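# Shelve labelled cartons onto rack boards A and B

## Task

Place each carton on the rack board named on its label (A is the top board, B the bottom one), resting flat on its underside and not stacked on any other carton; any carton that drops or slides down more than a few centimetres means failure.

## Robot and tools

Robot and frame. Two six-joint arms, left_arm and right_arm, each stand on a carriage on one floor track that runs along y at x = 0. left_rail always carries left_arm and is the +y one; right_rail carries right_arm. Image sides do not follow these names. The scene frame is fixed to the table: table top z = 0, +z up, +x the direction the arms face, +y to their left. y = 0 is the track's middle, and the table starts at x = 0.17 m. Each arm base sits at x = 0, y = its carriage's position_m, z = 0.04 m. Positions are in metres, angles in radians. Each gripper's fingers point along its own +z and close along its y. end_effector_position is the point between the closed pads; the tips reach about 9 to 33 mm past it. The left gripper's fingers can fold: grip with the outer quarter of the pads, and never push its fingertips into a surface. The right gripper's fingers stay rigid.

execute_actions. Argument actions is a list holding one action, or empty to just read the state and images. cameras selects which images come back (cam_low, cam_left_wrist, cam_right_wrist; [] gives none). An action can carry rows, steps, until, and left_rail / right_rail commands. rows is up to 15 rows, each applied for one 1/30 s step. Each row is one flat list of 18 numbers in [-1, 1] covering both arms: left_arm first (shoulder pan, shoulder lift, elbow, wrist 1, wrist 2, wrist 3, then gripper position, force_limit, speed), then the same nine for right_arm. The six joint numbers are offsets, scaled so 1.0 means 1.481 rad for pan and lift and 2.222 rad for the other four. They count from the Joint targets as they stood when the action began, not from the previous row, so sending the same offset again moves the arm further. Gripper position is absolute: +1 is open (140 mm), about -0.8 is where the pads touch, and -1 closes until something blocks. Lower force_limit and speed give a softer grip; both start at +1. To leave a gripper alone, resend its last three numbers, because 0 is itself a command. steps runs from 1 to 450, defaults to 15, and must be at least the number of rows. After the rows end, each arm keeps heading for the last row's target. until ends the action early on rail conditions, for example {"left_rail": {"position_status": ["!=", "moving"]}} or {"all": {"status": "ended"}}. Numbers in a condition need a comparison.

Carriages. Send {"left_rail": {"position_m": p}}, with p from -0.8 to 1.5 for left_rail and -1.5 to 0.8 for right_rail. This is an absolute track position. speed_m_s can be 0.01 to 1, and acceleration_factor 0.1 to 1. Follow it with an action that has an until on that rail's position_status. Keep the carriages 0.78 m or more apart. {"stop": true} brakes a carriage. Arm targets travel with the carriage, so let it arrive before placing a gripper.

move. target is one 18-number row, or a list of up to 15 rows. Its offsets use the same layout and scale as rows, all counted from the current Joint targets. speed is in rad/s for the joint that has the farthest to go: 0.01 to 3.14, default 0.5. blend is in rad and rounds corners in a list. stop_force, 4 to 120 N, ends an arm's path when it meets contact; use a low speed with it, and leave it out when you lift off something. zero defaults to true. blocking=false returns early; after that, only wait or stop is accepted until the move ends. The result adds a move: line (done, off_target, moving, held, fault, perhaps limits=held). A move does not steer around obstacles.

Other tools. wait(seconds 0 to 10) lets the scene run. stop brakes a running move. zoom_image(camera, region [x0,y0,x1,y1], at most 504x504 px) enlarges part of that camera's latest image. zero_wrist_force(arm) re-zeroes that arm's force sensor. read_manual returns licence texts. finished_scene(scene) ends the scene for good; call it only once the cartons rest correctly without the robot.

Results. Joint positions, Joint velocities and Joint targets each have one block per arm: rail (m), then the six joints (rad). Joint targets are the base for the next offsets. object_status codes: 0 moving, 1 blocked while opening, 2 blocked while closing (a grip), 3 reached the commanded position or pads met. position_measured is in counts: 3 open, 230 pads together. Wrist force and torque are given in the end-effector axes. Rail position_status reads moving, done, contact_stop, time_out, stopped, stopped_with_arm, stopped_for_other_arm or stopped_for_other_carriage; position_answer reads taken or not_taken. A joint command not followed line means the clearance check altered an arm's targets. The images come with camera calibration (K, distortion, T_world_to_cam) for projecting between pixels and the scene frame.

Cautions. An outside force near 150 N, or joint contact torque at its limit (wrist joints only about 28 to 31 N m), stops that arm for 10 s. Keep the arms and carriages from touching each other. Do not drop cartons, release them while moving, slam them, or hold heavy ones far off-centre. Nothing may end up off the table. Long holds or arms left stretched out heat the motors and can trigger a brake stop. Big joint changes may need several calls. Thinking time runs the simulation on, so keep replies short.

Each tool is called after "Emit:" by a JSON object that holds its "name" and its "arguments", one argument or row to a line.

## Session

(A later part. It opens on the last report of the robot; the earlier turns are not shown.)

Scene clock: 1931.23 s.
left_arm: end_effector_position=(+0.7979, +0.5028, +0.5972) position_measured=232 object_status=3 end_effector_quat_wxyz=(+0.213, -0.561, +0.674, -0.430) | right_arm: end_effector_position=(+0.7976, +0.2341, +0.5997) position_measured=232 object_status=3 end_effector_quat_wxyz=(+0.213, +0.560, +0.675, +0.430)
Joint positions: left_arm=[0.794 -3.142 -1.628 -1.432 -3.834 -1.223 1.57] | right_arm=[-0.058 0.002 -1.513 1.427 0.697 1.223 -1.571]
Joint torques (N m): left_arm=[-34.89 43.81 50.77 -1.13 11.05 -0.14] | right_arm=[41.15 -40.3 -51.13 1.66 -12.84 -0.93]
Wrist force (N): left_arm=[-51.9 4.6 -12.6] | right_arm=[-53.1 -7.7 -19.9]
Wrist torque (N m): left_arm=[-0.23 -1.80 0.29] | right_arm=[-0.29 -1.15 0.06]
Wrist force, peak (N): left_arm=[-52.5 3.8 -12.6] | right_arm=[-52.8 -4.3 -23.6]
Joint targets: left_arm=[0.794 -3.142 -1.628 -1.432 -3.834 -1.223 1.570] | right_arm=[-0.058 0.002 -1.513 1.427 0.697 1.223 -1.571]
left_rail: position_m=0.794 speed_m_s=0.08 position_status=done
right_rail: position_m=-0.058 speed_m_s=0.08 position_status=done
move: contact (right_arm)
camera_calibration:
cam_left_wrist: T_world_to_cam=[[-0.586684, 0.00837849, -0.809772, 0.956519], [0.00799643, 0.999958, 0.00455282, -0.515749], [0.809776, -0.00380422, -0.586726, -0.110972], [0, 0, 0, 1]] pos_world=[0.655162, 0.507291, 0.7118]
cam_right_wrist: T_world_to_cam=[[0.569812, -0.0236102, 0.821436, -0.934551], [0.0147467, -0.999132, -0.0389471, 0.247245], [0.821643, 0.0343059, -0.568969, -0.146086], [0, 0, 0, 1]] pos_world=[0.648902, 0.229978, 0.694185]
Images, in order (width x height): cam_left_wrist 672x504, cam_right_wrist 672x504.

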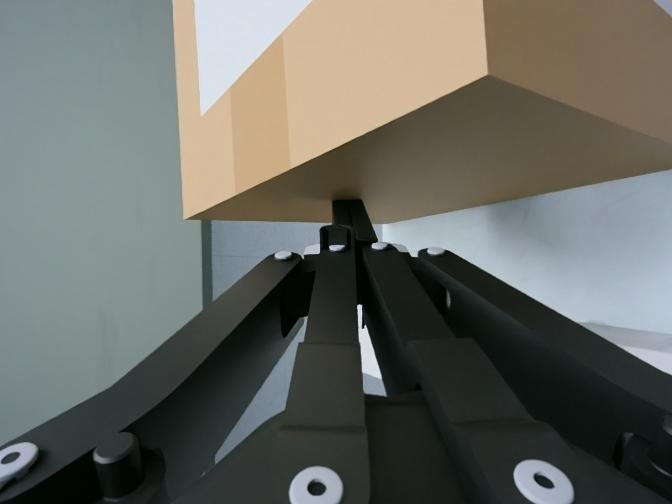

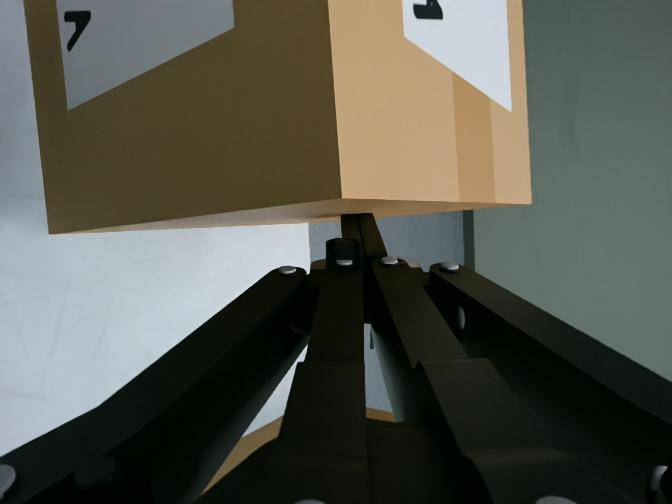

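Emit:
{"name": "move", "arguments": {
  "target": [
    [0, 0.00027, -0.00177, 0.0016, 0, 0, -1.0, 0.0, -1.0, 0, -0.0002, 0.00133, -0.0012, 0, 0, -1.0, 0.0, -1.0],
    [0.0135, 0.00027, -0.00177, 0.0016, 0, 0, -1.0, 0.0, -1.0, -0.0135, -0.0002, 0.00133, -0.0012, 0, 0, -1.0, 0.0, -1.0],
    [0.0135, -0.00229, 0.03779, -0.03628, 0, 0, -1.0, 0.0, -1.0, -0.0135, 0.00189, -0.03554, 0.03422, 0, 0, -1.0, 0.0, -1.0],
    [0.0203, 0.18369, -0.07581, -0.04664, 0, 0, -1.0, 0.0, -1.0, -0.0203, -0.18408, 0.07806, 0.04457, 0, 0, -1.0, 0.0, -1.0],
    [0.0475, 0.37097, -0.25338, 0.00604, 0, 0, -1.0, 0.0, -1.0, -0.0486, -0.37137, 0.25563, -0.0081, 0, 0, -1.0, 0.0, -1.0]
  ],
  "speed": [0.01, 0.035, 0.12, 0.3, 0.5],
  "blend": [0, 0, 0.015, 0.04, 0],
  "cameras": ["cam_low","cam_left_wrist","cam_right_wrist"]
}}

Scene clock: 1958.20 s.
left_arm: end_effector_position=(+0.4932, +0.5371, +0.5178) position_measured=232 object_status=3 end_effector_quat_wxyz=(+0.228, -0.584, +0.654, -0.423) | right_arm: end_effector_position=(+0.4932, +0.1986, +0.5178) position_measured=232 object_status=3 end_effector_quat_wxyz=(+0.228, +0.584, +0.654, +0.422)
Joint positions: left_arm=[0.794 -3.072 -1.078 -1.995 -3.82 -1.223 1.57] | right_arm=[-0.058 -0.07 -2.063 1.995 0.679 1.223 -1.571]
Joint torques (N m): left_arm=[13.73 24.72 38.67 2.78 -1.13 -0.09] | right_arm=[-14.66 -13.33 -32.59 -2.84 2.6 -1.04]
Wrist force (N): left_arm=[-0.7 1.1 0.1] | right_arm=[1.3 -6.3 -2.7]
Wrist torque (N m): left_arm=[-0.03 0.09 0.35] | right_arm=[-1.13 -0.38 0.16]
Wrist force, peak (N): left_arm=[-48.5 -13.7 -37.2] | right_arm=[-51.0 6.3 -43.0]
Joint targets: left_arm=[0.794 -3.072 -1.078 -1.995 -3.820 -1.223 1.570] | right_arm=[-0.058 -0.070 -2.063 1.995 0.679 1.223 -1.571]
left_rail: position_m=0.794 speed_m_s=0.08 position_status=done
right_rail: position_m=-0.058 speed_m_s=0.08 position_status=done
move: done
camera_calibration:
cam_left_wrist: T_world_to_cam=[[-0.585944, -0.0328917, -0.809684, 0.734829], [-0.0623285, 0.998045, 0.00456182, -0.51148], [0.807951, 0.0531393, -0.586849, 0.0596205], [0, 0, 0, 1]] pos_world=[0.350518, 0.531482, 0.6323]
cam_right_wrist: T_world_to_cam=[[0.566603, -0.0645158, 0.821461, -0.685018], [-0.0571711, -0.997606, -0.038916, 0.248267], [0.822005, -0.0249139, -0.568935, 0.0701459], [0, 0, 0, 1]] pos_world=[0.344666, 0.205226, 0.612285]

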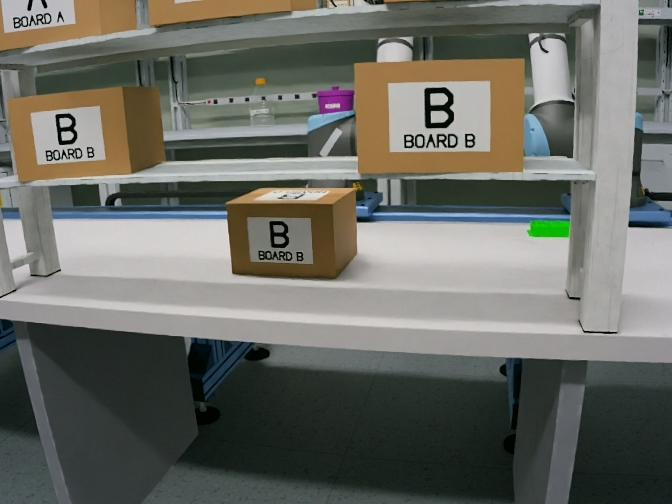

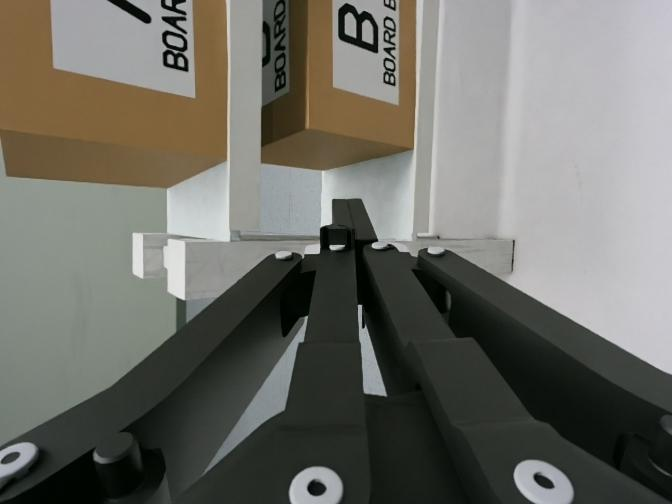

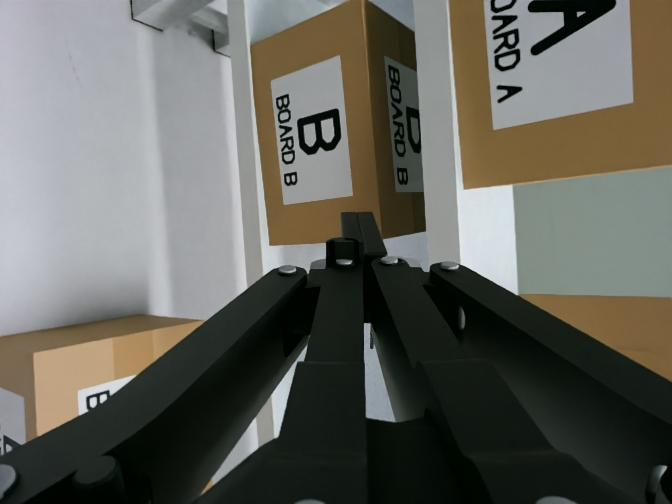

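Emit:
{"name": "execute_actions", "arguments": {
  "actions": [
    {"left_rail": {"position_m": 0.4250, "speed_m_s": 0.25, "acceleration_factor": 0.4}, "right_rail": {"position_m": -0.4264, "speed_m_s": 0.25, "acceleration_factor": 0.4}, "steps": 240, "until": {"all": {"status": "ended"}}}
  ],
  "cameras": ["cam_low","cam_left_wrist","cam_right_wrist"]
}}

Scene clock: 1969.77 s.
left_arm: end_effector_position=(+0.4931, +0.1683, +0.5177) position_measured=232 object_status=3 end_effector_quat_wxyz=(+0.228, -0.584, +0.654, -0.423) end_effector_velocity=(+0.000, -0.001, +0.000) end_effector_angular_velocity=(+0.000, -0.001, -0.002) | right_arm: end_effector_position=(+0.4932, -0.1699, +0.5177) position_measured=232 object_status=3 end_effector_quat_wxyz=(+0.228, +0.584, +0.654, +0.422) end_effector_velocity=(+0.000, -0.001, +0.001) end_effector_angular_velocity=(+0.000, -0.001, -0.002)
Joint positions: left_arm=[0.425 -3.072 -1.078 -1.995 -3.82 -1.223 1.57] | right_arm=[-0.426 -0.07 -2.063 1.995 0.679 1.223 -1.571]
Joint velocities: left_arm=[-0.001 -0.001 -0.001 0.001 0.001 0 0.001] | right_arm=[-0.001 -0.001 -0.001 0 -0.001 0.001 0.001]
Joint torques (N m): left_arm=[9.15 24.04 46.75 -0.44 0.13 -0.02] | right_arm=[-10.68 -13.21 -41.85 -0.04 2.22 -1.2]
Wrist force (N): left_arm=[-0.9 0.9 0.2] | right_arm=[1.5 -6.2 -2.6]
Wrist torque (N m): left_arm=[-0.08 0.15 0.35] | right_arm=[-1.09 -0.43 0.16]
Wrist force, peak (N): left_arm=[-1.7 1.0 -0.1] | right_arm=[1.9 -6.6 -2.8]
Joint targets: left_arm=[0.425 -3.072 -1.078 -1.995 -3.820 -1.223 1.570] | right_arm=[-0.426 -0.070 -2.063 1.995 0.679 1.223 -1.571]
Tool commands: left_gripper/position=-1.0 left_gripper/force_limit=+0.0 left_gripper/speed=-1.0 right_gripper/position=-1.0 right_gripper/force_limit=+0.0 right_gripper/speed=-1.0
left_rail: position_m=0.425 speed_m_s=0.25 position_status=done
right_rail: position_m=-0.426 speed_m_s=0.25 position_status=done
camera_calibration:
cam_left_wrist: T_world_to_cam=[[-0.585944, -0.0328917, -0.809684, 0.722562], [-0.0623285, 0.998045, 0.00456182, -0.143507], [0.807951, 0.0531393, -0.586849, 0.0792351], [0, 0, 0, 1]] pos_world=[0.350418, 0.162782, 0.6322]
cam_right_wrist: T_world_to_cam=[[0.566603, -0.0645158, 0.821461, -0.708659], [-0.0571711, -0.997606, -0.038916, -0.11946], [0.822005, -0.0249139, -0.568935, 0.0609879], [0, 0, 0, 1]] pos_world=[0.344566, -0.163374, 0.612185]

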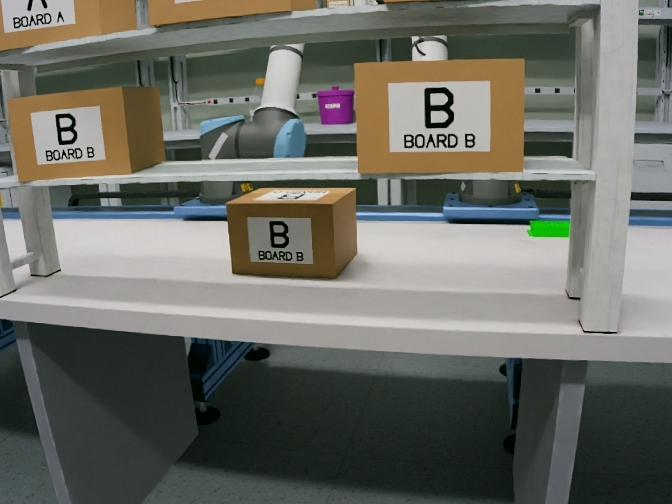

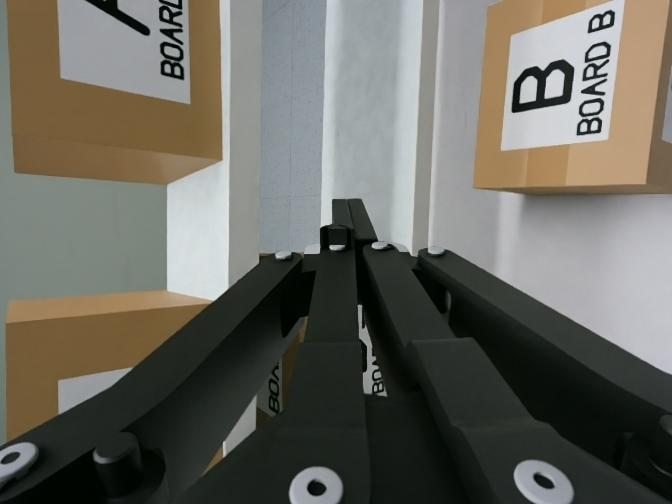

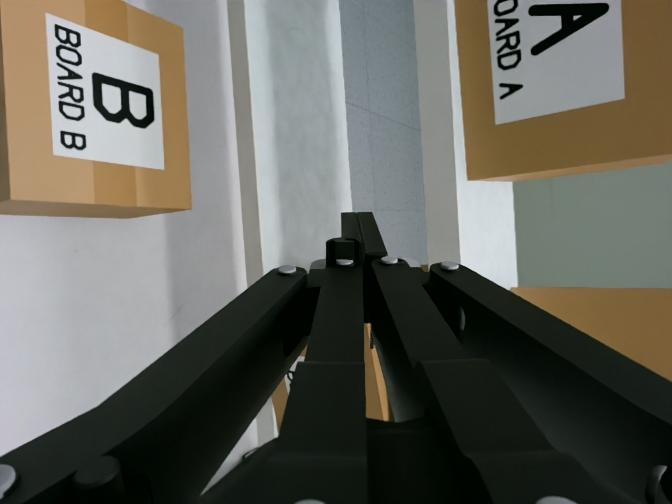

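Emit:
{"name": "zoom_image", "arguments": {
  "camera": "cam_right_wrist",
  "region": [0, 0, 252, 252]
}}

Emit:
{"name": "zoom_image", "arguments": {
  "camera": "cam_left_wrist",
  "region": [420, 0, 672, 252]
}}

Scaled by 2.000.

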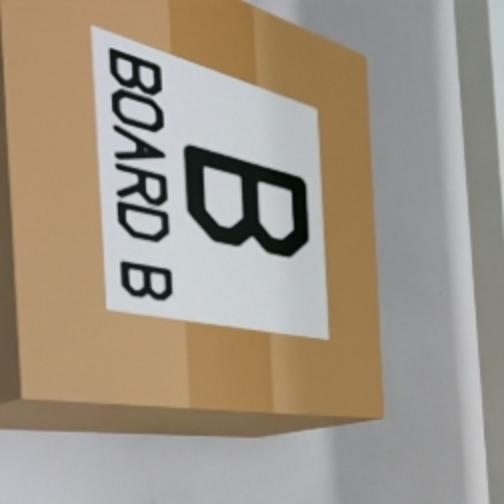

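Scaled by 2.000.

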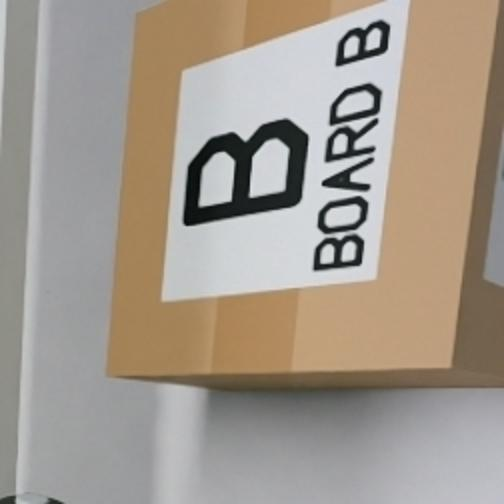

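Emit:
{"name": "move", "arguments": {
  "target": [
    [0, -0.04068, -0.19271, 0.41572, 0, 0, -1.0, 0.0, -1.0, 0, 0.04028, 0.19271, -0.41599, 0, 0, -1.0, 0.0, -1.0],
    [0, -0.44651, -0.30442, 0.79791, 0, 0, -1.0, 0.0, -1.0, 0, 0.44610, 0.30442, -0.79818, 0, 0, -1.0, 0.0, -1.0]
  ],
  "speed": [0.4, 0.3],
  "blend": [0.05, 0],
  "cameras": ["cam_low","cam_left_wrist","cam_right_wrist"]
}}

Scene clock: 2056.70 s.
left_arm: end_effector_position=(+0.5856, +0.1747, +0.1050) position_measured=232 object_status=3 end_effector_quat_wxyz=(+0.372, -0.476, +0.596, -0.529) | right_arm: end_effector_position=(+0.5860, -0.1765, +0.1054) position_measured=232 object_status=3 end_effector_quat_wxyz=(+0.373, +0.476, +0.596, +0.529)
Joint positions: left_arm=[0.425 -3.072 -1.739 -2.672 -2.048 -1.223 1.57] | right_arm=[-0.426 -0.07 -1.403 2.671 -1.094 1.223 -1.571]
Joint torques (N m): left_arm=[6.36 10.63 6.96 5.64 1.8 -0.34] | right_arm=[-6.16 -17.74 -5.73 -6.19 1.97 -1.02]
Wrist force (N): left_arm=[-1.1 1.4 0.2] | right_arm=[0.9 -6.0 -1.8]
Wrist torque (N m): left_arm=[-0.04 0.25 0.37] | right_arm=[-1.10 -0.34 0.10]
Wrist force, peak (N): left_arm=[-0.9 2.2 0.0] | right_arm=[1.6 -6.0 -4.0]
Joint targets: left_arm=[0.425 -3.072 -1.740 -2.672 -2.047 -1.223 1.570] | right_arm=[-0.426 -0.070 -1.402 2.671 -1.094 1.223 -1.571]
left_rail: position_m=0.425 speed_m_s=0.25 position_status=done
right_rail: position_m=-0.426 speed_m_s=0.25 position_status=done
move: done
camera_calibration:
cam_left_wrist: T_world_to_cam=[[-0.190933, -0.00542731, -0.981588, 0.224821], [-0.0649605, 0.997862, 0.00711848, -0.140872], [0.979451, 0.0651236, -0.190878, -0.382025], [0, 0, 0, 1]] pos_world=[0.40795, 0.16667, 0.148764]
cam_right_wrist: T_world_to_cam=[[0.166969, -0.0365925, 0.985283, -0.201178], [-0.0419548, -0.99867, -0.0299799, -0.146764], [0.985069, -0.0363316, -0.168282, -0.389818], [0, 0, 0, 1]] pos_world=[0.411431, -0.168093, 0.128218]

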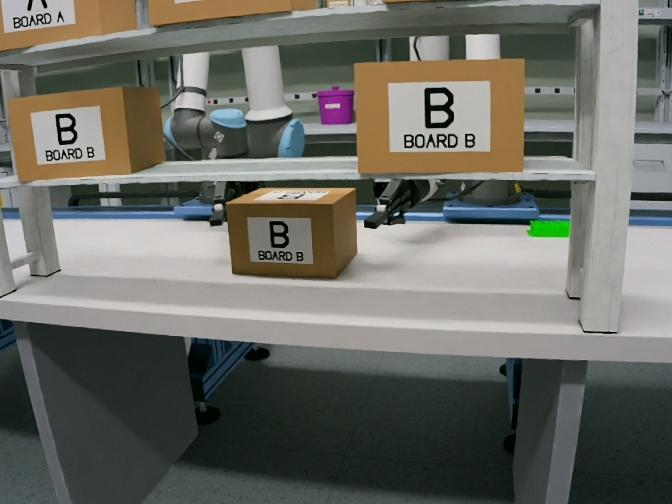

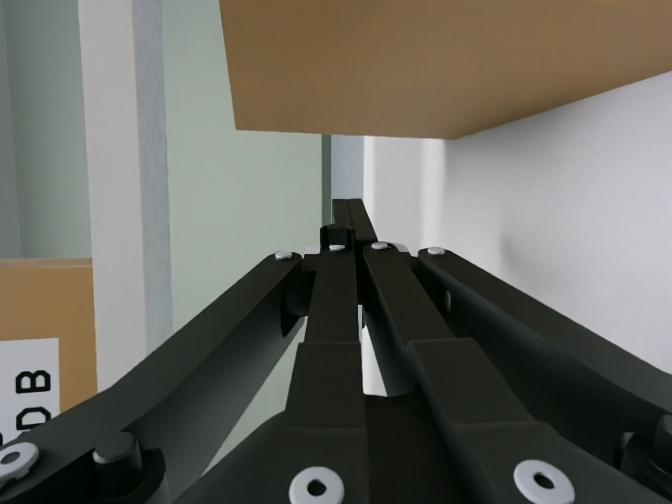

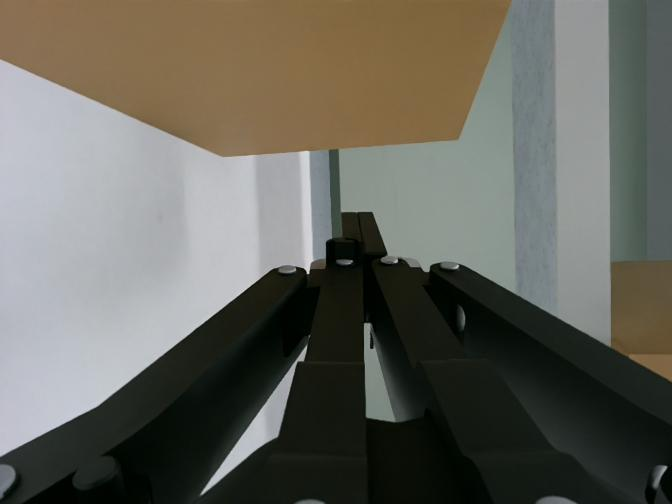

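Emit:
{"name": "move", "arguments": {
  "target": [-0.03714, 0, 0, 0, 0, 0, -1.0, 0.0, -1.0, 0.03714, 0, 0, 0, 0, 0, -1.0, 0.0, -1.0],
  "speed": 0.06,
  "stop_force": 12,
  "cameras": ["cam_left_wrist","cam_right_wrist"]
}}

Scene clock: 2092.60 s.
left_arm: end_effector_position=(+0.5709, +0.1429, +0.1049) position_measured=232 object_status=3 end_effector_quat_wxyz=(+0.357, -0.460, +0.609, -0.539) | right_arm: end_effector_position=(+0.5713, -0.1447, +0.1053) position_measured=232 object_status=3 end_effector_quat_wxyz=(+0.358, +0.459, +0.609, +0.539)
Joint positions: left_arm=[0.425 -3.127 -1.74 -2.672 -2.047 -1.223 1.57] | right_arm=[-0.426 -0.015 -1.402 2.671 -1.094 1.223 -1.571]
Joint torques (N m): left_arm=[-18.15 16.66 15.18 3.98 2.19 -0.3] | right_arm=[10.78 -19.19 -14.82 -4.34 1.71 -0.85]
Wrist force (N): left_arm=[-0.9 1.5 0.3] | right_arm=[0.9 -6.2 -1.5]
Wrist torque (N m): left_arm=[0.00 0.20 0.37] | right_arm=[-1.15 -0.36 0.09]
Wrist force, peak (N): left_arm=[-1.1 1.6 0.4] | right_arm=[0.8 -6.4 -1.9]
Joint targets: left_arm=[0.425 -3.127 -1.740 -2.672 -2.047 -1.223 1.570] | right_arm=[-0.426 -0.015 -1.402 2.671 -1.094 1.223 -1.571]
left_rail: position_m=0.425 speed_m_s=0.25 position_status=done
right_rail: position_m=-0.426 speed_m_s=0.25 position_status=done
move: done
camera_calibration:
cam_left_wrist: T_world_to_cam=[[-0.190949, 0.00508944, -0.981587, 0.220264], [-0.00994674, 0.999925, 0.00711947, -0.141846], [0.98155, 0.011123, -0.190884, -0.35914], [0, 0, 0, 1]] pos_world=[0.393162, 0.144709, 0.148664]
cam_right_wrist: T_world_to_cam=[[0.16883, -0.0273516, 0.985266, -0.197169], [0.0130925, -0.999464, -0.0299893, -0.147081], [0.985558, 0.0179627, -0.168382, -0.366643], [0, 0, 0, 1]] pos_world=[0.396561, -0.145809, 0.128117]
Images, in order (width x height): cam_left_wrist 672x504, cam_right_wrist 672x504.

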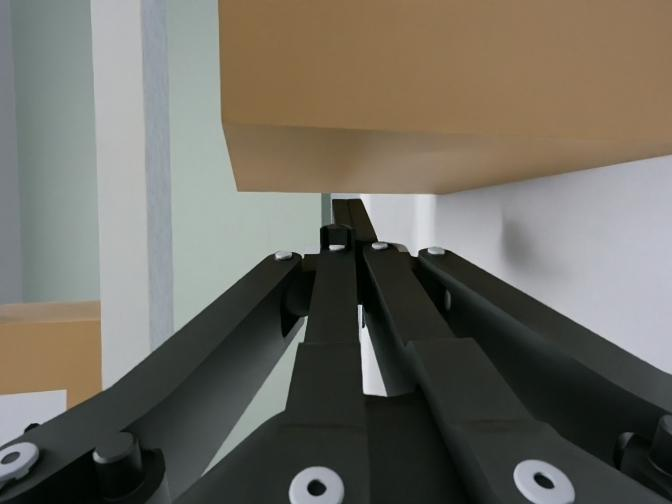

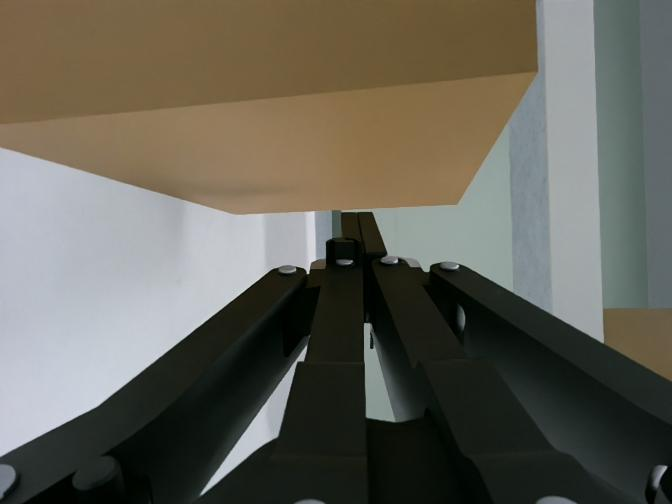

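Emit:
{"name": "move", "arguments": {
  "target": [-0.02363, 0, 0, 0, 0, 0, -1.0, 0.0, -1.0, 0.02363, 0, 0, 0, 0, 0, -1.0, 0.0, -1.0],
  "speed": 0.03,
  "stop_force": 20,
  "cameras": ["cam_left_wrist","cam_right_wrist"]
}}

Scene clock: 2098.83 s.
left_arm: end_effector_position=(+0.5649, +0.1311, +0.1049) position_measured=232 object_status=3 end_effector_quat_wxyz=(+0.352, -0.453, +0.614, -0.542) | right_arm: end_effector_position=(+0.5651, -0.1324, +0.1053) position_measured=232 object_status=3 end_effector_quat_wxyz=(+0.352, +0.453, +0.614, +0.542)
Joint positions: left_arm=[0.425 -3.148 -1.74 -2.672 -2.047 -1.223 1.57] | right_arm=[-0.426 0.007 -1.402 2.671 -1.094 1.223 -1.571]
Joint torques (N m): left_arm=[2.99 23.95 21.75 2.45 10.94 -0.07] | right_arm=[-4.98 -18.89 -16.4 -3 -12.48 -0.99]
Wrist force (N): left_arm=[-18.1 0.2 -9.2] | right_arm=[-18.9 -4.8 -9.9]
Wrist torque (N m): left_arm=[0.04 -0.29 0.37] | right_arm=[-1.12 -0.73 0.11]
Wrist force, peak (N): left_arm=[-27.3 -0.3 -7.2] | right_arm=[-26.9 -5.1 -8.1]
Joint targets: left_arm=[0.425 -3.148 -1.740 -2.672 -2.047 -1.223 1.570] | right_arm=[-0.426 0.007 -1.402 2.671 -1.094 1.223 -1.571]
left_rail: position_m=0.425 speed_m_s=0.25 position_status=done
right_rail: position_m=-0.426 speed_m_s=0.25 position_status=done
move: contact (left_arm, right_arm); left_arm: the shoulder pan is farthest, 0.014 rad from its target; right_arm: the shoulder pan is farthest, 0.013 rad from its target
camera_calibration:
cam_left_wrist: T_world_to_cam=[[-0.190798, 0.00906054, -0.981587, 0.218568], [0.0108676, 0.999916, 0.00711731, -0.141739], [0.981569, -0.00930954, -0.19088, -0.350419], [0, 0, 0, 1]] pos_world=[0.387204, 0.136485, 0.148664]
cam_right_wrist: T_world_to_cam=[[0.169273, -0.0236197, 0.985286, -0.195574], [0.0345545, -0.998956, -0.0298838, -0.146919], [0.984963, 0.0391046, -0.16828, -0.357665], [0, 0, 0, 1]] pos_world=[0.390469, -0.137398, 0.128118]
Images, in order (width x height): cam_left_wrist 672x504, cam_right_wrist 672x504.

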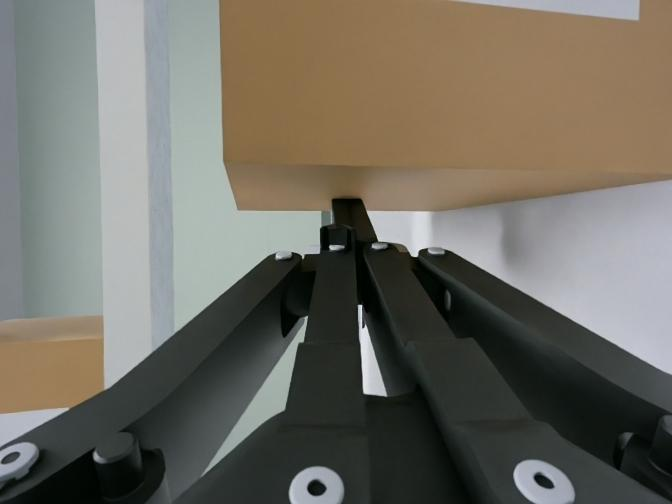

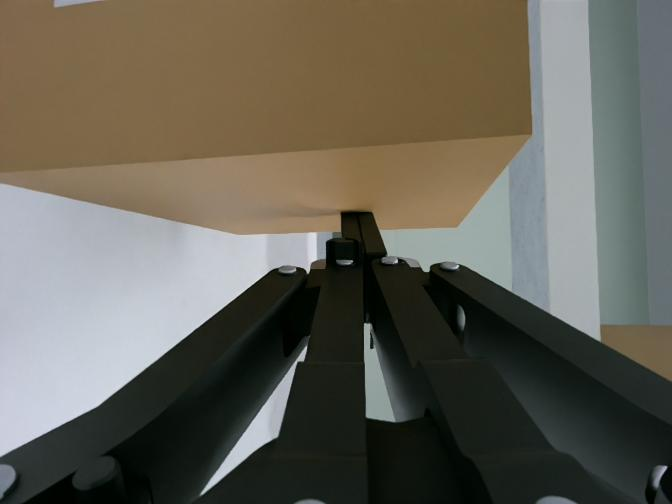

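Emit:
{"name": "move", "arguments": {
  "target": [-0.0024, 0, 0, 0, 0, 0, -1.0, 0.0, -1.0, 0.0024, 0, 0, 0, 0, 0, -1.0, 0.0, -1.0],
  "speed": 0.02,
  "cameras": []
}}

Scene clock: 2105.50 s.
left_arm: end_effector_position=(+0.5639, +0.1292, +0.1049) position_measured=232 object_status=3 end_effector_quat_wxyz=(+0.351, -0.452, +0.615, -0.543) | right_arm: end_effector_position=(+0.5641, -0.1305, +0.1053) position_measured=232 object_status=3 end_effector_quat_wxyz=(+0.351, +0.452, +0.615, +0.543)
Joint positions: left_arm=[0.425 -3.151 -1.74 -2.672 -2.047 -1.223 1.57] | right_arm=[-0.426 0.01 -1.402 2.671 -1.094 1.223 -1.571]
Joint torques (N m): left_arm=[-42.71 26.22 20.98 2.43 10.3 -0.44] | right_arm=[40.52 -19.62 -5.43 -3.02 -12.78 -0.98]
Wrist force (N): left_arm=[-46.5 -0.7 -11.7] | right_arm=[-45.5 -3.5 -12.9]
Wrist torque (N m): left_arm=[0.10 -1.45 0.34] | right_arm=[-1.13 -1.46 0.14]
Wrist force, peak (N): left_arm=[-46.5 -0.7 -11.7] | right_arm=[-45.5 -3.5 -12.9]
Joint targets: left_arm=[0.425 -3.151 -1.740 -2.672 -2.047 -1.223 1.570] | right_arm=[-0.426 0.010 -1.402 2.671 -1.094 1.223 -1.571]
left_rail: position_m=0.425 speed_m_s=0.25 position_status=done
right_rail: position_m=-0.426 speed_m_s=0.25 position_status=done
move: done
No camera images: "cameras" was empty.

Emit:
{"name": "move", "arguments": {
  "target": [
    [-0.0005, 0, 0, 0, 0, 0, -1.0, 0.0, -1.0, 0.0005, 0, 0, 0, 0, 0, -1.0, 0.0, -1.0],
    [-0.0005, 0.056546, 0.004967, -0.042656, 0, 0, -1.0, 0.0, -1.0, 0.0005, -0.056546, -0.004967, 0.042656, 0, 0, -1.0, 0.0, -1.0]
  ],
  "speed": [0.02, 0.08],
  "blend": [0, 0],
  "cameras": ["cam_low","cam_left_wrist","cam_right_wrist"]
}}

Scene clock: 2122.60 s.
left_arm: end_effector_position=(+0.5636, +0.1287, +0.1299) position_measured=232 object_status=3 end_effector_quat_wxyz=(+0.351, -0.452, +0.615, -0.543) | right_arm: end_effector_position=(+0.5639, -0.1300, +0.1303) position_measured=232 object_status=3 end_effector_quat_wxyz=(+0.351, +0.451, +0.615, +0.543)
Joint positions: left_arm=[0.425 -3.152 -1.656 -2.661 -2.142 -1.223 1.57] | right_arm=[-0.426 0.011 -1.486 2.66 -1 1.223 -1.571]
Joint torques (N m): left_arm=[-48.49 58.87 37.92 1.56 10.45 -0.48] | right_arm=[43.13 -40.43 -28.19 0.5 -12.21 -0.97]
Wrist force (N): left_arm=[-53.7 9.9 -17.5] | right_arm=[-52.9 -11.7 -18.3]
Wrist torque (N m): left_arm=[-0.21 -1.66 0.53] | right_arm=[-0.92 -1.67 0.06]
Wrist force, peak (N): left_arm=[-54.0 10.1 -17.4] | right_arm=[-53.4 -12.3 -18.3]
Joint targets: left_arm=[0.425 -3.152 -1.656 -2.661 -2.142 -1.223 1.570] | right_arm=[-0.426 0.011 -1.486 2.660 -0.999 1.223 -1.571]
left_rail: position_m=0.425 speed_m_s=0.25 position_status=done
right_rail: position_m=-0.426 speed_m_s=0.25 position_status=done
move: done
camera_calibration:
cam_left_wrist: T_world_to_cam=[[-0.190755, 0.00988265, -0.981588, 0.242669], [0.0151532, 0.99986, 0.00712184, -0.141946], [0.981521, -0.0135157, -0.190878, -0.343926], [0, 0, 0, 1]] pos_world=[0.386012, 0.13488, 0.173564]
cam_right_wrist: T_world_to_cam=[[0.169372, -0.0228906, 0.985286, -0.219885], [0.0388238, -0.998799, -0.0298784, -0.146047], [0.984787, 0.0433132, -0.16828, -0.351607], [0, 0, 0, 1]] pos_world=[0.38917, -0.135676, 0.153118]

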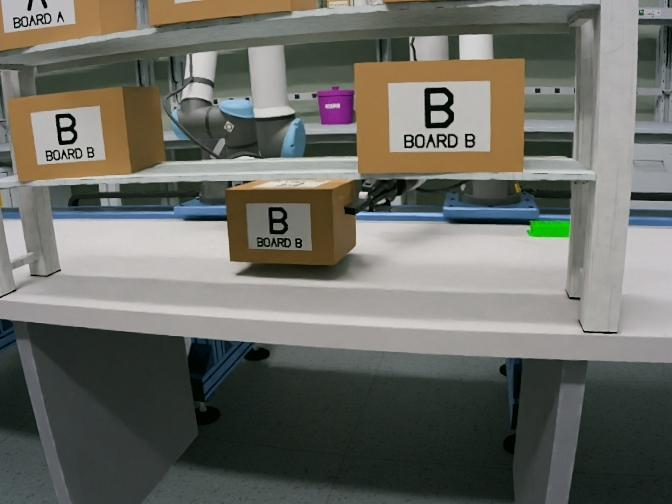

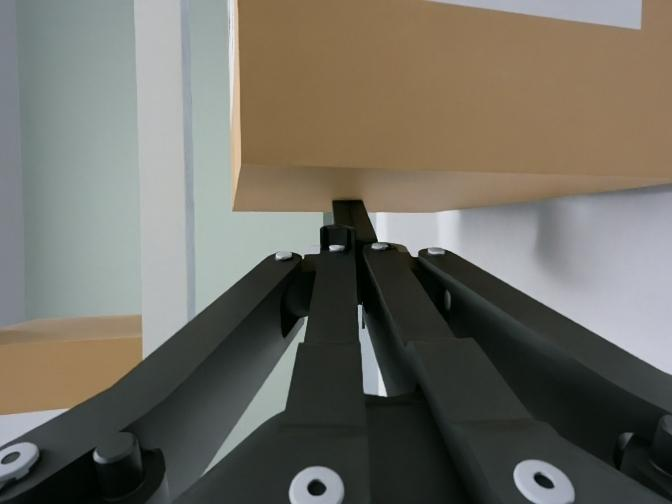

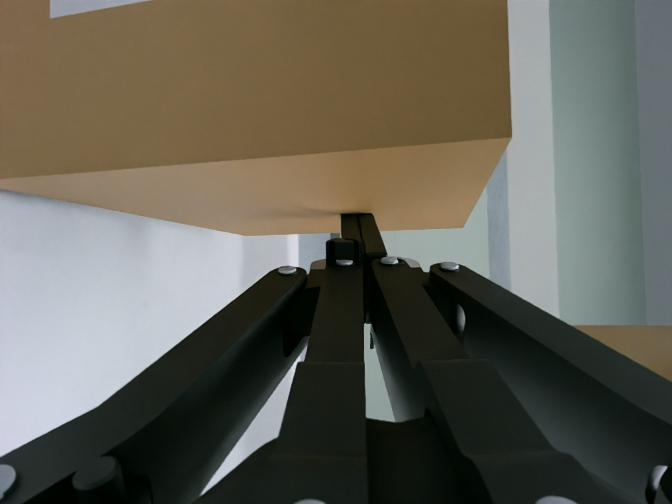

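Emit:
{"name": "zoom_image", "arguments": {
  "camera": "cam_left_wrist",
  "region": [0, 252, 252, 504]
}}

Emit:
{"name": "zoom_image", "arguments": {
  "camera": "cam_right_wrist",
  "region": [420, 252, 672, 504]
}}

Scaled by 2.000.

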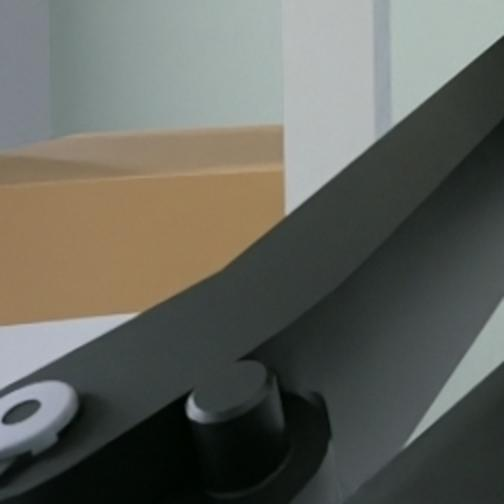

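Scaled by 2.000.

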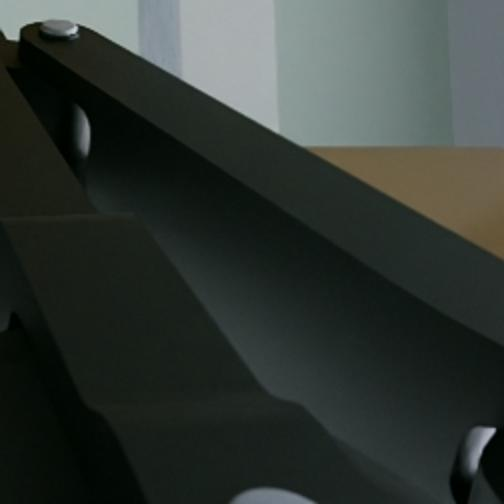

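Emit:
{"name": "move", "arguments": {
  "target": [
    [-0.0003, 0.200296, -0.001278, -0.132223, 0, 0, -1.0, 0.0, -1.0, 0.0003, -0.200296, 0.001278, 0.132223, 0, 0, -1.0, 0.0, -1.0],
    [-0.0005, 0.337141, 0.033961, -0.258672, 0, 0, -1.0, 0.0, -1.0, 0.0005, -0.337141, -0.033961, 0.258672, 0, 0, -1.0, 0.0, -1.0],
    [-0.0005, 0.396429, 0.091803, -0.356030, 0, 0, -1.0, 0.0, -1.0, 0.0005, -0.396429, -0.091803, 0.356030, 0, 0, -1.0, 0.0, -1.0]
  ],
  "speed": [0.14, 0.15, 0.15],
  "blend": [0.03, 0.03, 0],
  "cameras": ["cam_low","cam_left_wrist","cam_right_wrist"]
}}

Scene clock: 2386.53 s.
left_arm: end_effector_position=(+0.5261, +0.1286, +0.3698) position_measured=232 object_status=3 end_effector_quat_wxyz=(+0.350, -0.452, +0.615, -0.543) | right_arm: end_effector_position=(+0.5261, -0.1300, +0.3704) position_measured=232 object_status=3 end_effector_quat_wxyz=(+0.351, +0.451, +0.615, +0.543)
Joint positions: left_arm=[0.425 -3.153 -1.069 -2.457 -2.933 -1.223 1.57] | right_arm=[-0.426 0.012 -2.073 2.456 -0.209 1.223 -1.571]
Joint torques (N m): left_arm=[-47.32 28.9 67.52 1.53 10.78 -0.77] | right_arm=[39.27 -15.67 -54.39 -0.16 -11.74 -1.15]
Wrist force (N): left_arm=[-55.1 10.4 -18.2] | right_arm=[-54.3 -12.2 -18.9]
Wrist torque (N m): left_arm=[-0.13 -1.70 0.53] | right_arm=[-0.99 -1.74 0.01]
Wrist force, peak (N): left_arm=[-55.4 9.6 -18.1] | right_arm=[-54.8 -12.4 -19.2]
Joint targets: left_arm=[0.425 -3.153 -1.069 -2.457 -2.933 -1.223 1.570] | right_arm=[-0.426 0.012 -2.073 2.456 -0.208 1.223 -1.571]
left_rail: position_m=0.425 speed_m_s=0.25 position_status=done
right_rail: position_m=-0.426 speed_m_s=0.25 position_status=done
move: done
camera_calibration:
cam_left_wrist: T_world_to_cam=[[-0.190649, 0.0100344, -0.981607, 0.471028], [0.015968, 0.999847, 0.00711949, -0.143466], [0.981528, -0.0143169, -0.19078, -0.261145], [0, 0, 0, 1]] pos_world=[0.348414, 0.134979, 0.413564]
cam_right_wrist: T_world_to_cam=[[0.169286, -0.0227767, 0.985304, -0.449935], [0.0395364, -0.998771, -0.0298808, -0.137855], [0.984774, 0.0440137, -0.168177, -0.274025], [0, 0, 0, 1]] pos_world=[0.35147, -0.135873, 0.393118]

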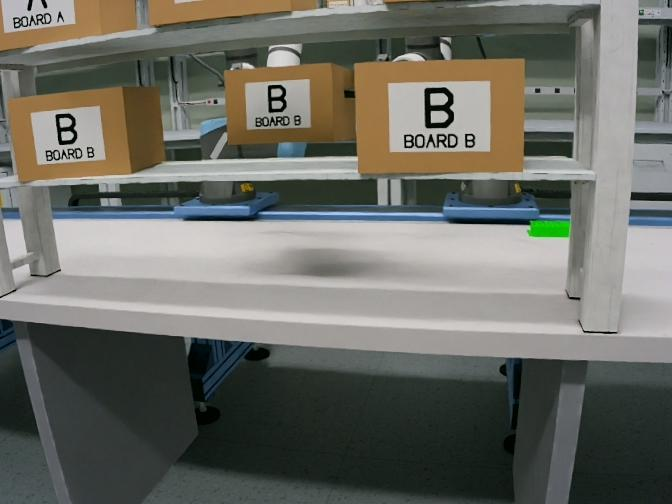

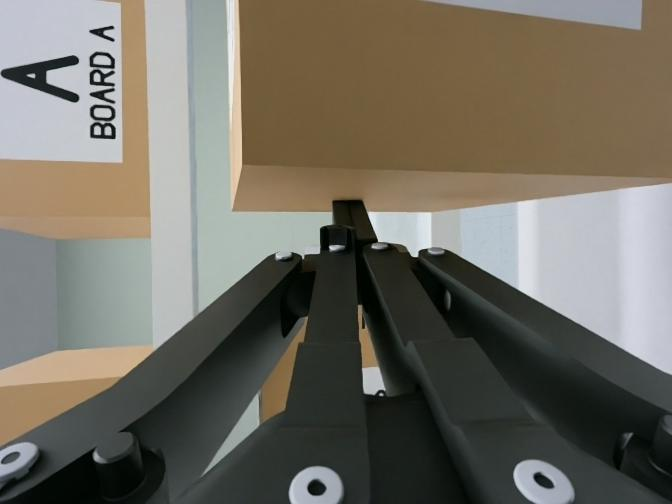

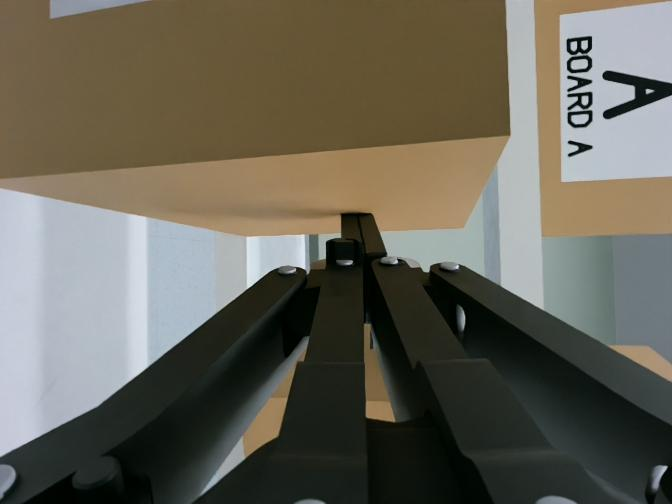

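Emit:
{"name": "execute_actions", "arguments": {
  "actions": [
    {"left_rail": {"position_m": 0.4130, "speed_m_s": 0.05, "acceleration_factor": 0.1}, "right_rail": {"position_m": -0.4384, "speed_m_s": 0.05, "acceleration_factor": 0.1}, "steps": 150, "until": {"all": {"status": "ended"}}}
  ],
  "cameras": ["cam_left_wrist","cam_right_wrist"]
}}

Scene clock: 2392.43 s.
left_arm: end_effector_position=(+0.5261, +0.1167, +0.3699) position_measured=232 object_status=3 end_effector_quat_wxyz=(+0.350, -0.452, +0.615, -0.543) | right_arm: end_effector_position=(+0.5261, -0.1420, +0.3704) position_measured=232 object_status=3 end_effector_quat_wxyz=(+0.351, +0.451, +0.615, +0.543)
Joint positions: left_arm=[0.413 -3.153 -1.069 -2.457 -2.933 -1.223 1.57] | right_arm=[-0.438 0.012 -2.073 2.456 -0.208 1.223 -1.571]
Joint torques (N m): left_arm=[-46.82 28.34 61.42 2.11 14.13 -0.56] | right_arm=[40.85 -16.09 -47.32 -1.02 -11.82 -1.39]
Wrist force (N): left_arm=[-53.8 10.5 -17.2] | right_arm=[-53.1 -12.4 -18.8]
Wrist torque (N m): left_arm=[-0.18 -1.62 0.54] | right_arm=[-1.00 -1.64 0.01]
Wrist force, peak (N): left_arm=[-61.6 10.3 -20.1] | right_arm=[-60.0 -11.9 -20.6]
Joint targets: left_arm=[0.413 -3.153 -1.069 -2.457 -2.933 -1.223 1.570] | right_arm=[-0.438 0.012 -2.073 2.456 -0.208 1.223 -1.571]
Tool commands: left_gripper/position=-1.0 left_gripper/force_limit=+0.0 left_gripper/speed=-1.0 right_gripper/position=-1.0 right_gripper/force_limit=+0.0 right_gripper/speed=-1.0
left_rail: position_m=0.413 speed_m_s=0.05 position_status=done
right_rail: position_m=-0.438 speed_m_s=0.05 position_status=done
camera_calibration:
cam_left_wrist: T_world_to_cam=[[-0.190554, 0.0100147, -0.981626, 0.471125], [0.0158653, 0.999849, 0.00712082, -0.131433], [0.981548, -0.0142169, -0.190684, -0.261376], [0, 0, 0, 1]] pos_world=[0.348413, 0.122979, 0.413564]
cam_right_wrist: T_world_to_cam=[[0.169286, -0.0227767, 0.985304, -0.450304], [0.0395364, -0.998771, -0.0298808, -0.149737], [0.984774, 0.0440137, -0.168177, -0.273484], [0, 0, 0, 1]] pos_world=[0.35147, -0.147773, 0.393218]
Images, in order (width x height): cam_left_wrist 672x504, cam_right_wrist 672x504.

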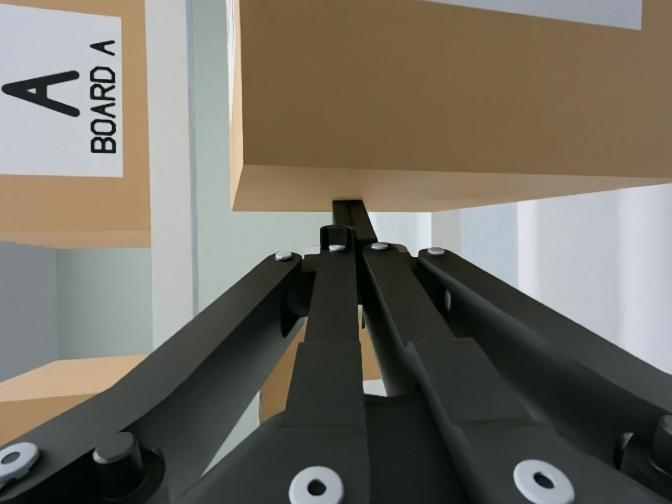

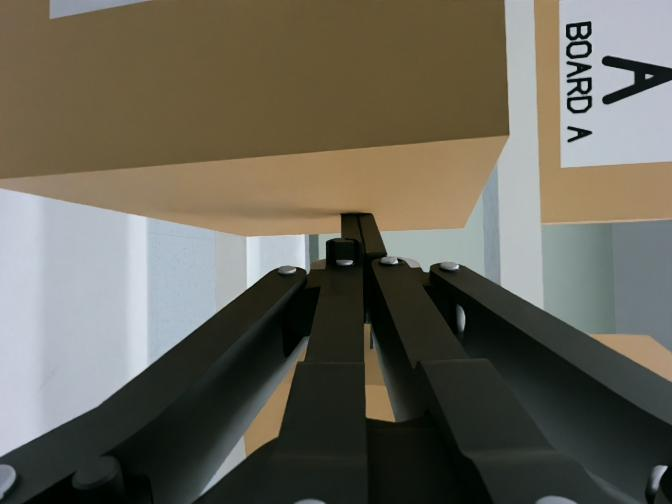

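Emit:
{"name": "move", "arguments": {
  "target": [
    [0.0004, -0.047151, 0.014937, 0.016491, 0, 0, -1.0, 0.0, -1.0, -0.0004, 0.047151, -0.014937, -0.016491, 0, 0, -1.0, 0.0, -1.0],
    [0.0013, -0.187495, 0.072421, 0.052549, 0, 0, -1.0, 0.0, -1.0, -0.0013, 0.187495, -0.072421, -0.052549, 0, 0, -1.0, 0.0, -1.0],
    [0.0018, -0.261762, 0.111642, 0.062828, 0, 0, -1.0, 0.0, -1.0, -0.0018, 0.261762, -0.111642, -0.062828, 0, 0, -1.0, 0.0, -1.0]
  ],
  "speed": [0.12, 0.14, 0.12],
  "blend": [0.015, 0.02, 0],
  "cameras": ["cam_low","cam_left_wrist","cam_right_wrist"]
}}

Scene clock: 2413.30 s.
left_arm: end_effector_position=(+0.7167, +0.1164, +0.3698) position_measured=232 object_status=3 end_effector_quat_wxyz=(+0.351, -0.452, +0.614, -0.543) | right_arm: end_effector_position=(+0.7168, -0.1417, +0.3704) position_measured=232 object_status=3 end_effector_quat_wxyz=(+0.352, +0.452, +0.614, +0.543)
Joint positions: left_arm=[0.413 -3.15 -1.456 -2.209 -2.794 -1.223 1.57] | right_arm=[-0.438 0.009 -1.686 2.208 -0.348 1.223 -1.571]
Joint torques (N m): left_arm=[-25.41 20.19 64 9.31 27.99 -0.69] | right_arm=[24.06 -25.65 -51.13 -8.42 -11.56 -1.52]
Wrist force (N): left_arm=[-53.0 9.5 -16.8] | right_arm=[-51.4 -11.5 -17.9]
Wrist torque (N m): left_arm=[-0.25 -1.59 0.53] | right_arm=[-1.02 -1.70 -0.02]
Wrist force, peak (N): left_arm=[-56.6 10.6 -18.6] | right_arm=[-56.0 -12.4 -20.0]
Joint targets: left_arm=[0.413 -3.150 -1.456 -2.209 -2.794 -1.223 1.570] | right_arm=[-0.438 0.009 -1.686 2.208 -0.348 1.223 -1.571]
left_rail: position_m=0.413 speed_m_s=0.05 position_status=done
right_rail: position_m=-0.438 speed_m_s=0.05 position_status=done
move: done
camera_calibration:
cam_left_wrist: T_world_to_cam=[[-0.190678, 0.00951743, -0.981607, 0.50759], [0.0133134, 0.999886, 0.00710852, -0.132385], [0.981562, -0.0117131, -0.190783, -0.448835], [0, 0, 0, 1]] pos_world=[0.539108, 0.122282, 0.413564]
cam_right_wrist: T_world_to_cam=[[0.169326, -0.0232123, 0.985287, -0.482633], [0.0368936, -0.998873, -0.0298728, -0.155173], [0.984869, 0.041409, -0.168279, -0.461607], [0, 0, 0, 1]] pos_world=[0.54207, -0.147086, 0.393218]

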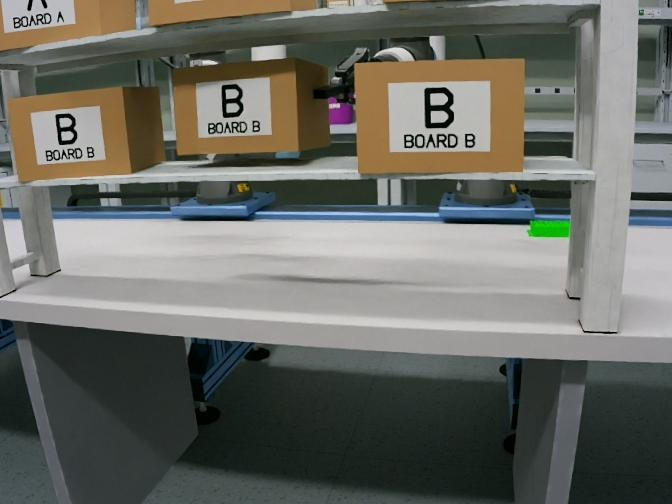

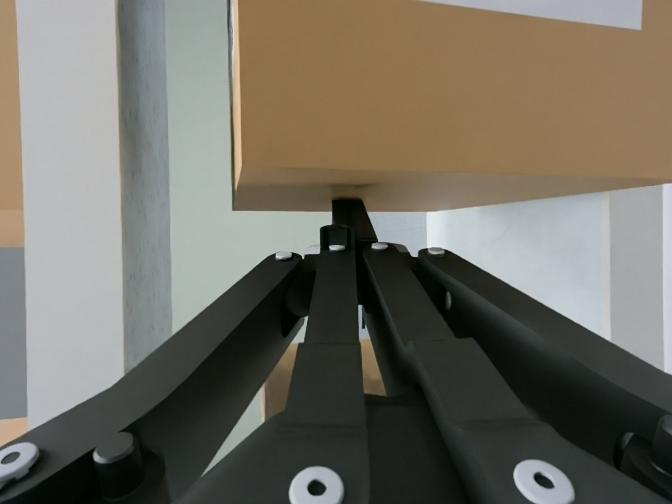

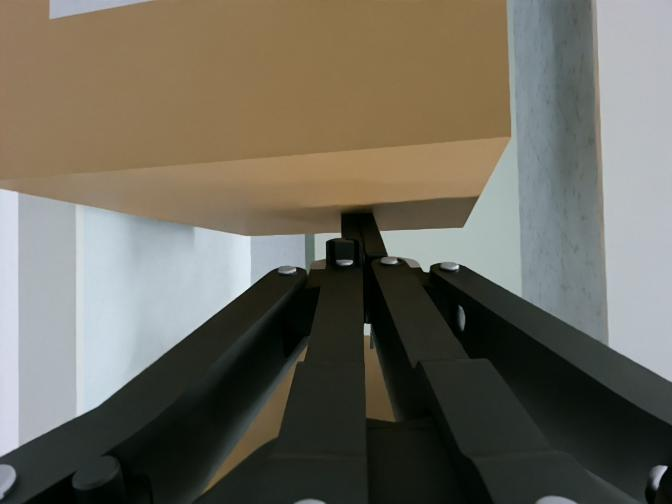

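Emit:
{"name": "wait", "arguments": {
  "seconds": 0.3,
  "cameras": []
}}

Scene clock: 2424.67 s.
left_arm: end_effector_position=(+0.7168, +0.1164, +0.3698) position_measured=232 object_status=3 end_effector_quat_wxyz=(+0.351, -0.452, +0.614, -0.543) | right_arm: end_effector_position=(+0.7169, -0.1417, +0.3704) position_measured=232 object_status=3 end_effector_quat_wxyz=(+0.352, +0.452, +0.614, +0.543)
Joint positions: left_arm=[0.413 -3.15 -1.456 -2.209 -2.794 -1.223 1.57] | right_arm=[-0.438 0.009 -1.686 2.208 -0.348 1.223 -1.571]
Joint torques (N m): left_arm=[-27.84 20.36 58.66 7.91 24.54 -0.84] | right_arm=[26.73 -24.87 -44.71 -6.96 -11.25 -1.35]
Wrist force (N): left_arm=[-52.8 9.9 -17.0] | right_arm=[-51.6 -11.7 -18.0]
Wrist torque (N m): left_arm=[-0.22 -1.61 0.52] | right_arm=[-0.97 -1.70 -0.02]
Wrist force, peak (N): left_arm=[-53.2 9.6 -17.0] | right_arm=[-52.1 -12.2 -18.2]
Joint targets: left_arm=[0.413 -3.150 -1.456 -2.209 -2.794 -1.223 1.570] | right_arm=[-0.438 0.009 -1.686 2.208 -0.348 1.223 -1.571]
Tool commands: left_gripper/position=-1.0 left_gripper/force_limit=+0.0 left_gripper/speed=-1.0 right_gripper/position=-1.0 right_gripper/force_limit=+0.0 right_gripper/speed=-1.0
left_rail: position_m=0.413 speed_m_s=0.05 position_status=done
right_rail: position_m=-0.438 speed_m_s=0.05 position_status=done
wait: 0.30 s; at rest from the start
No camera images: "cameras" was empty.


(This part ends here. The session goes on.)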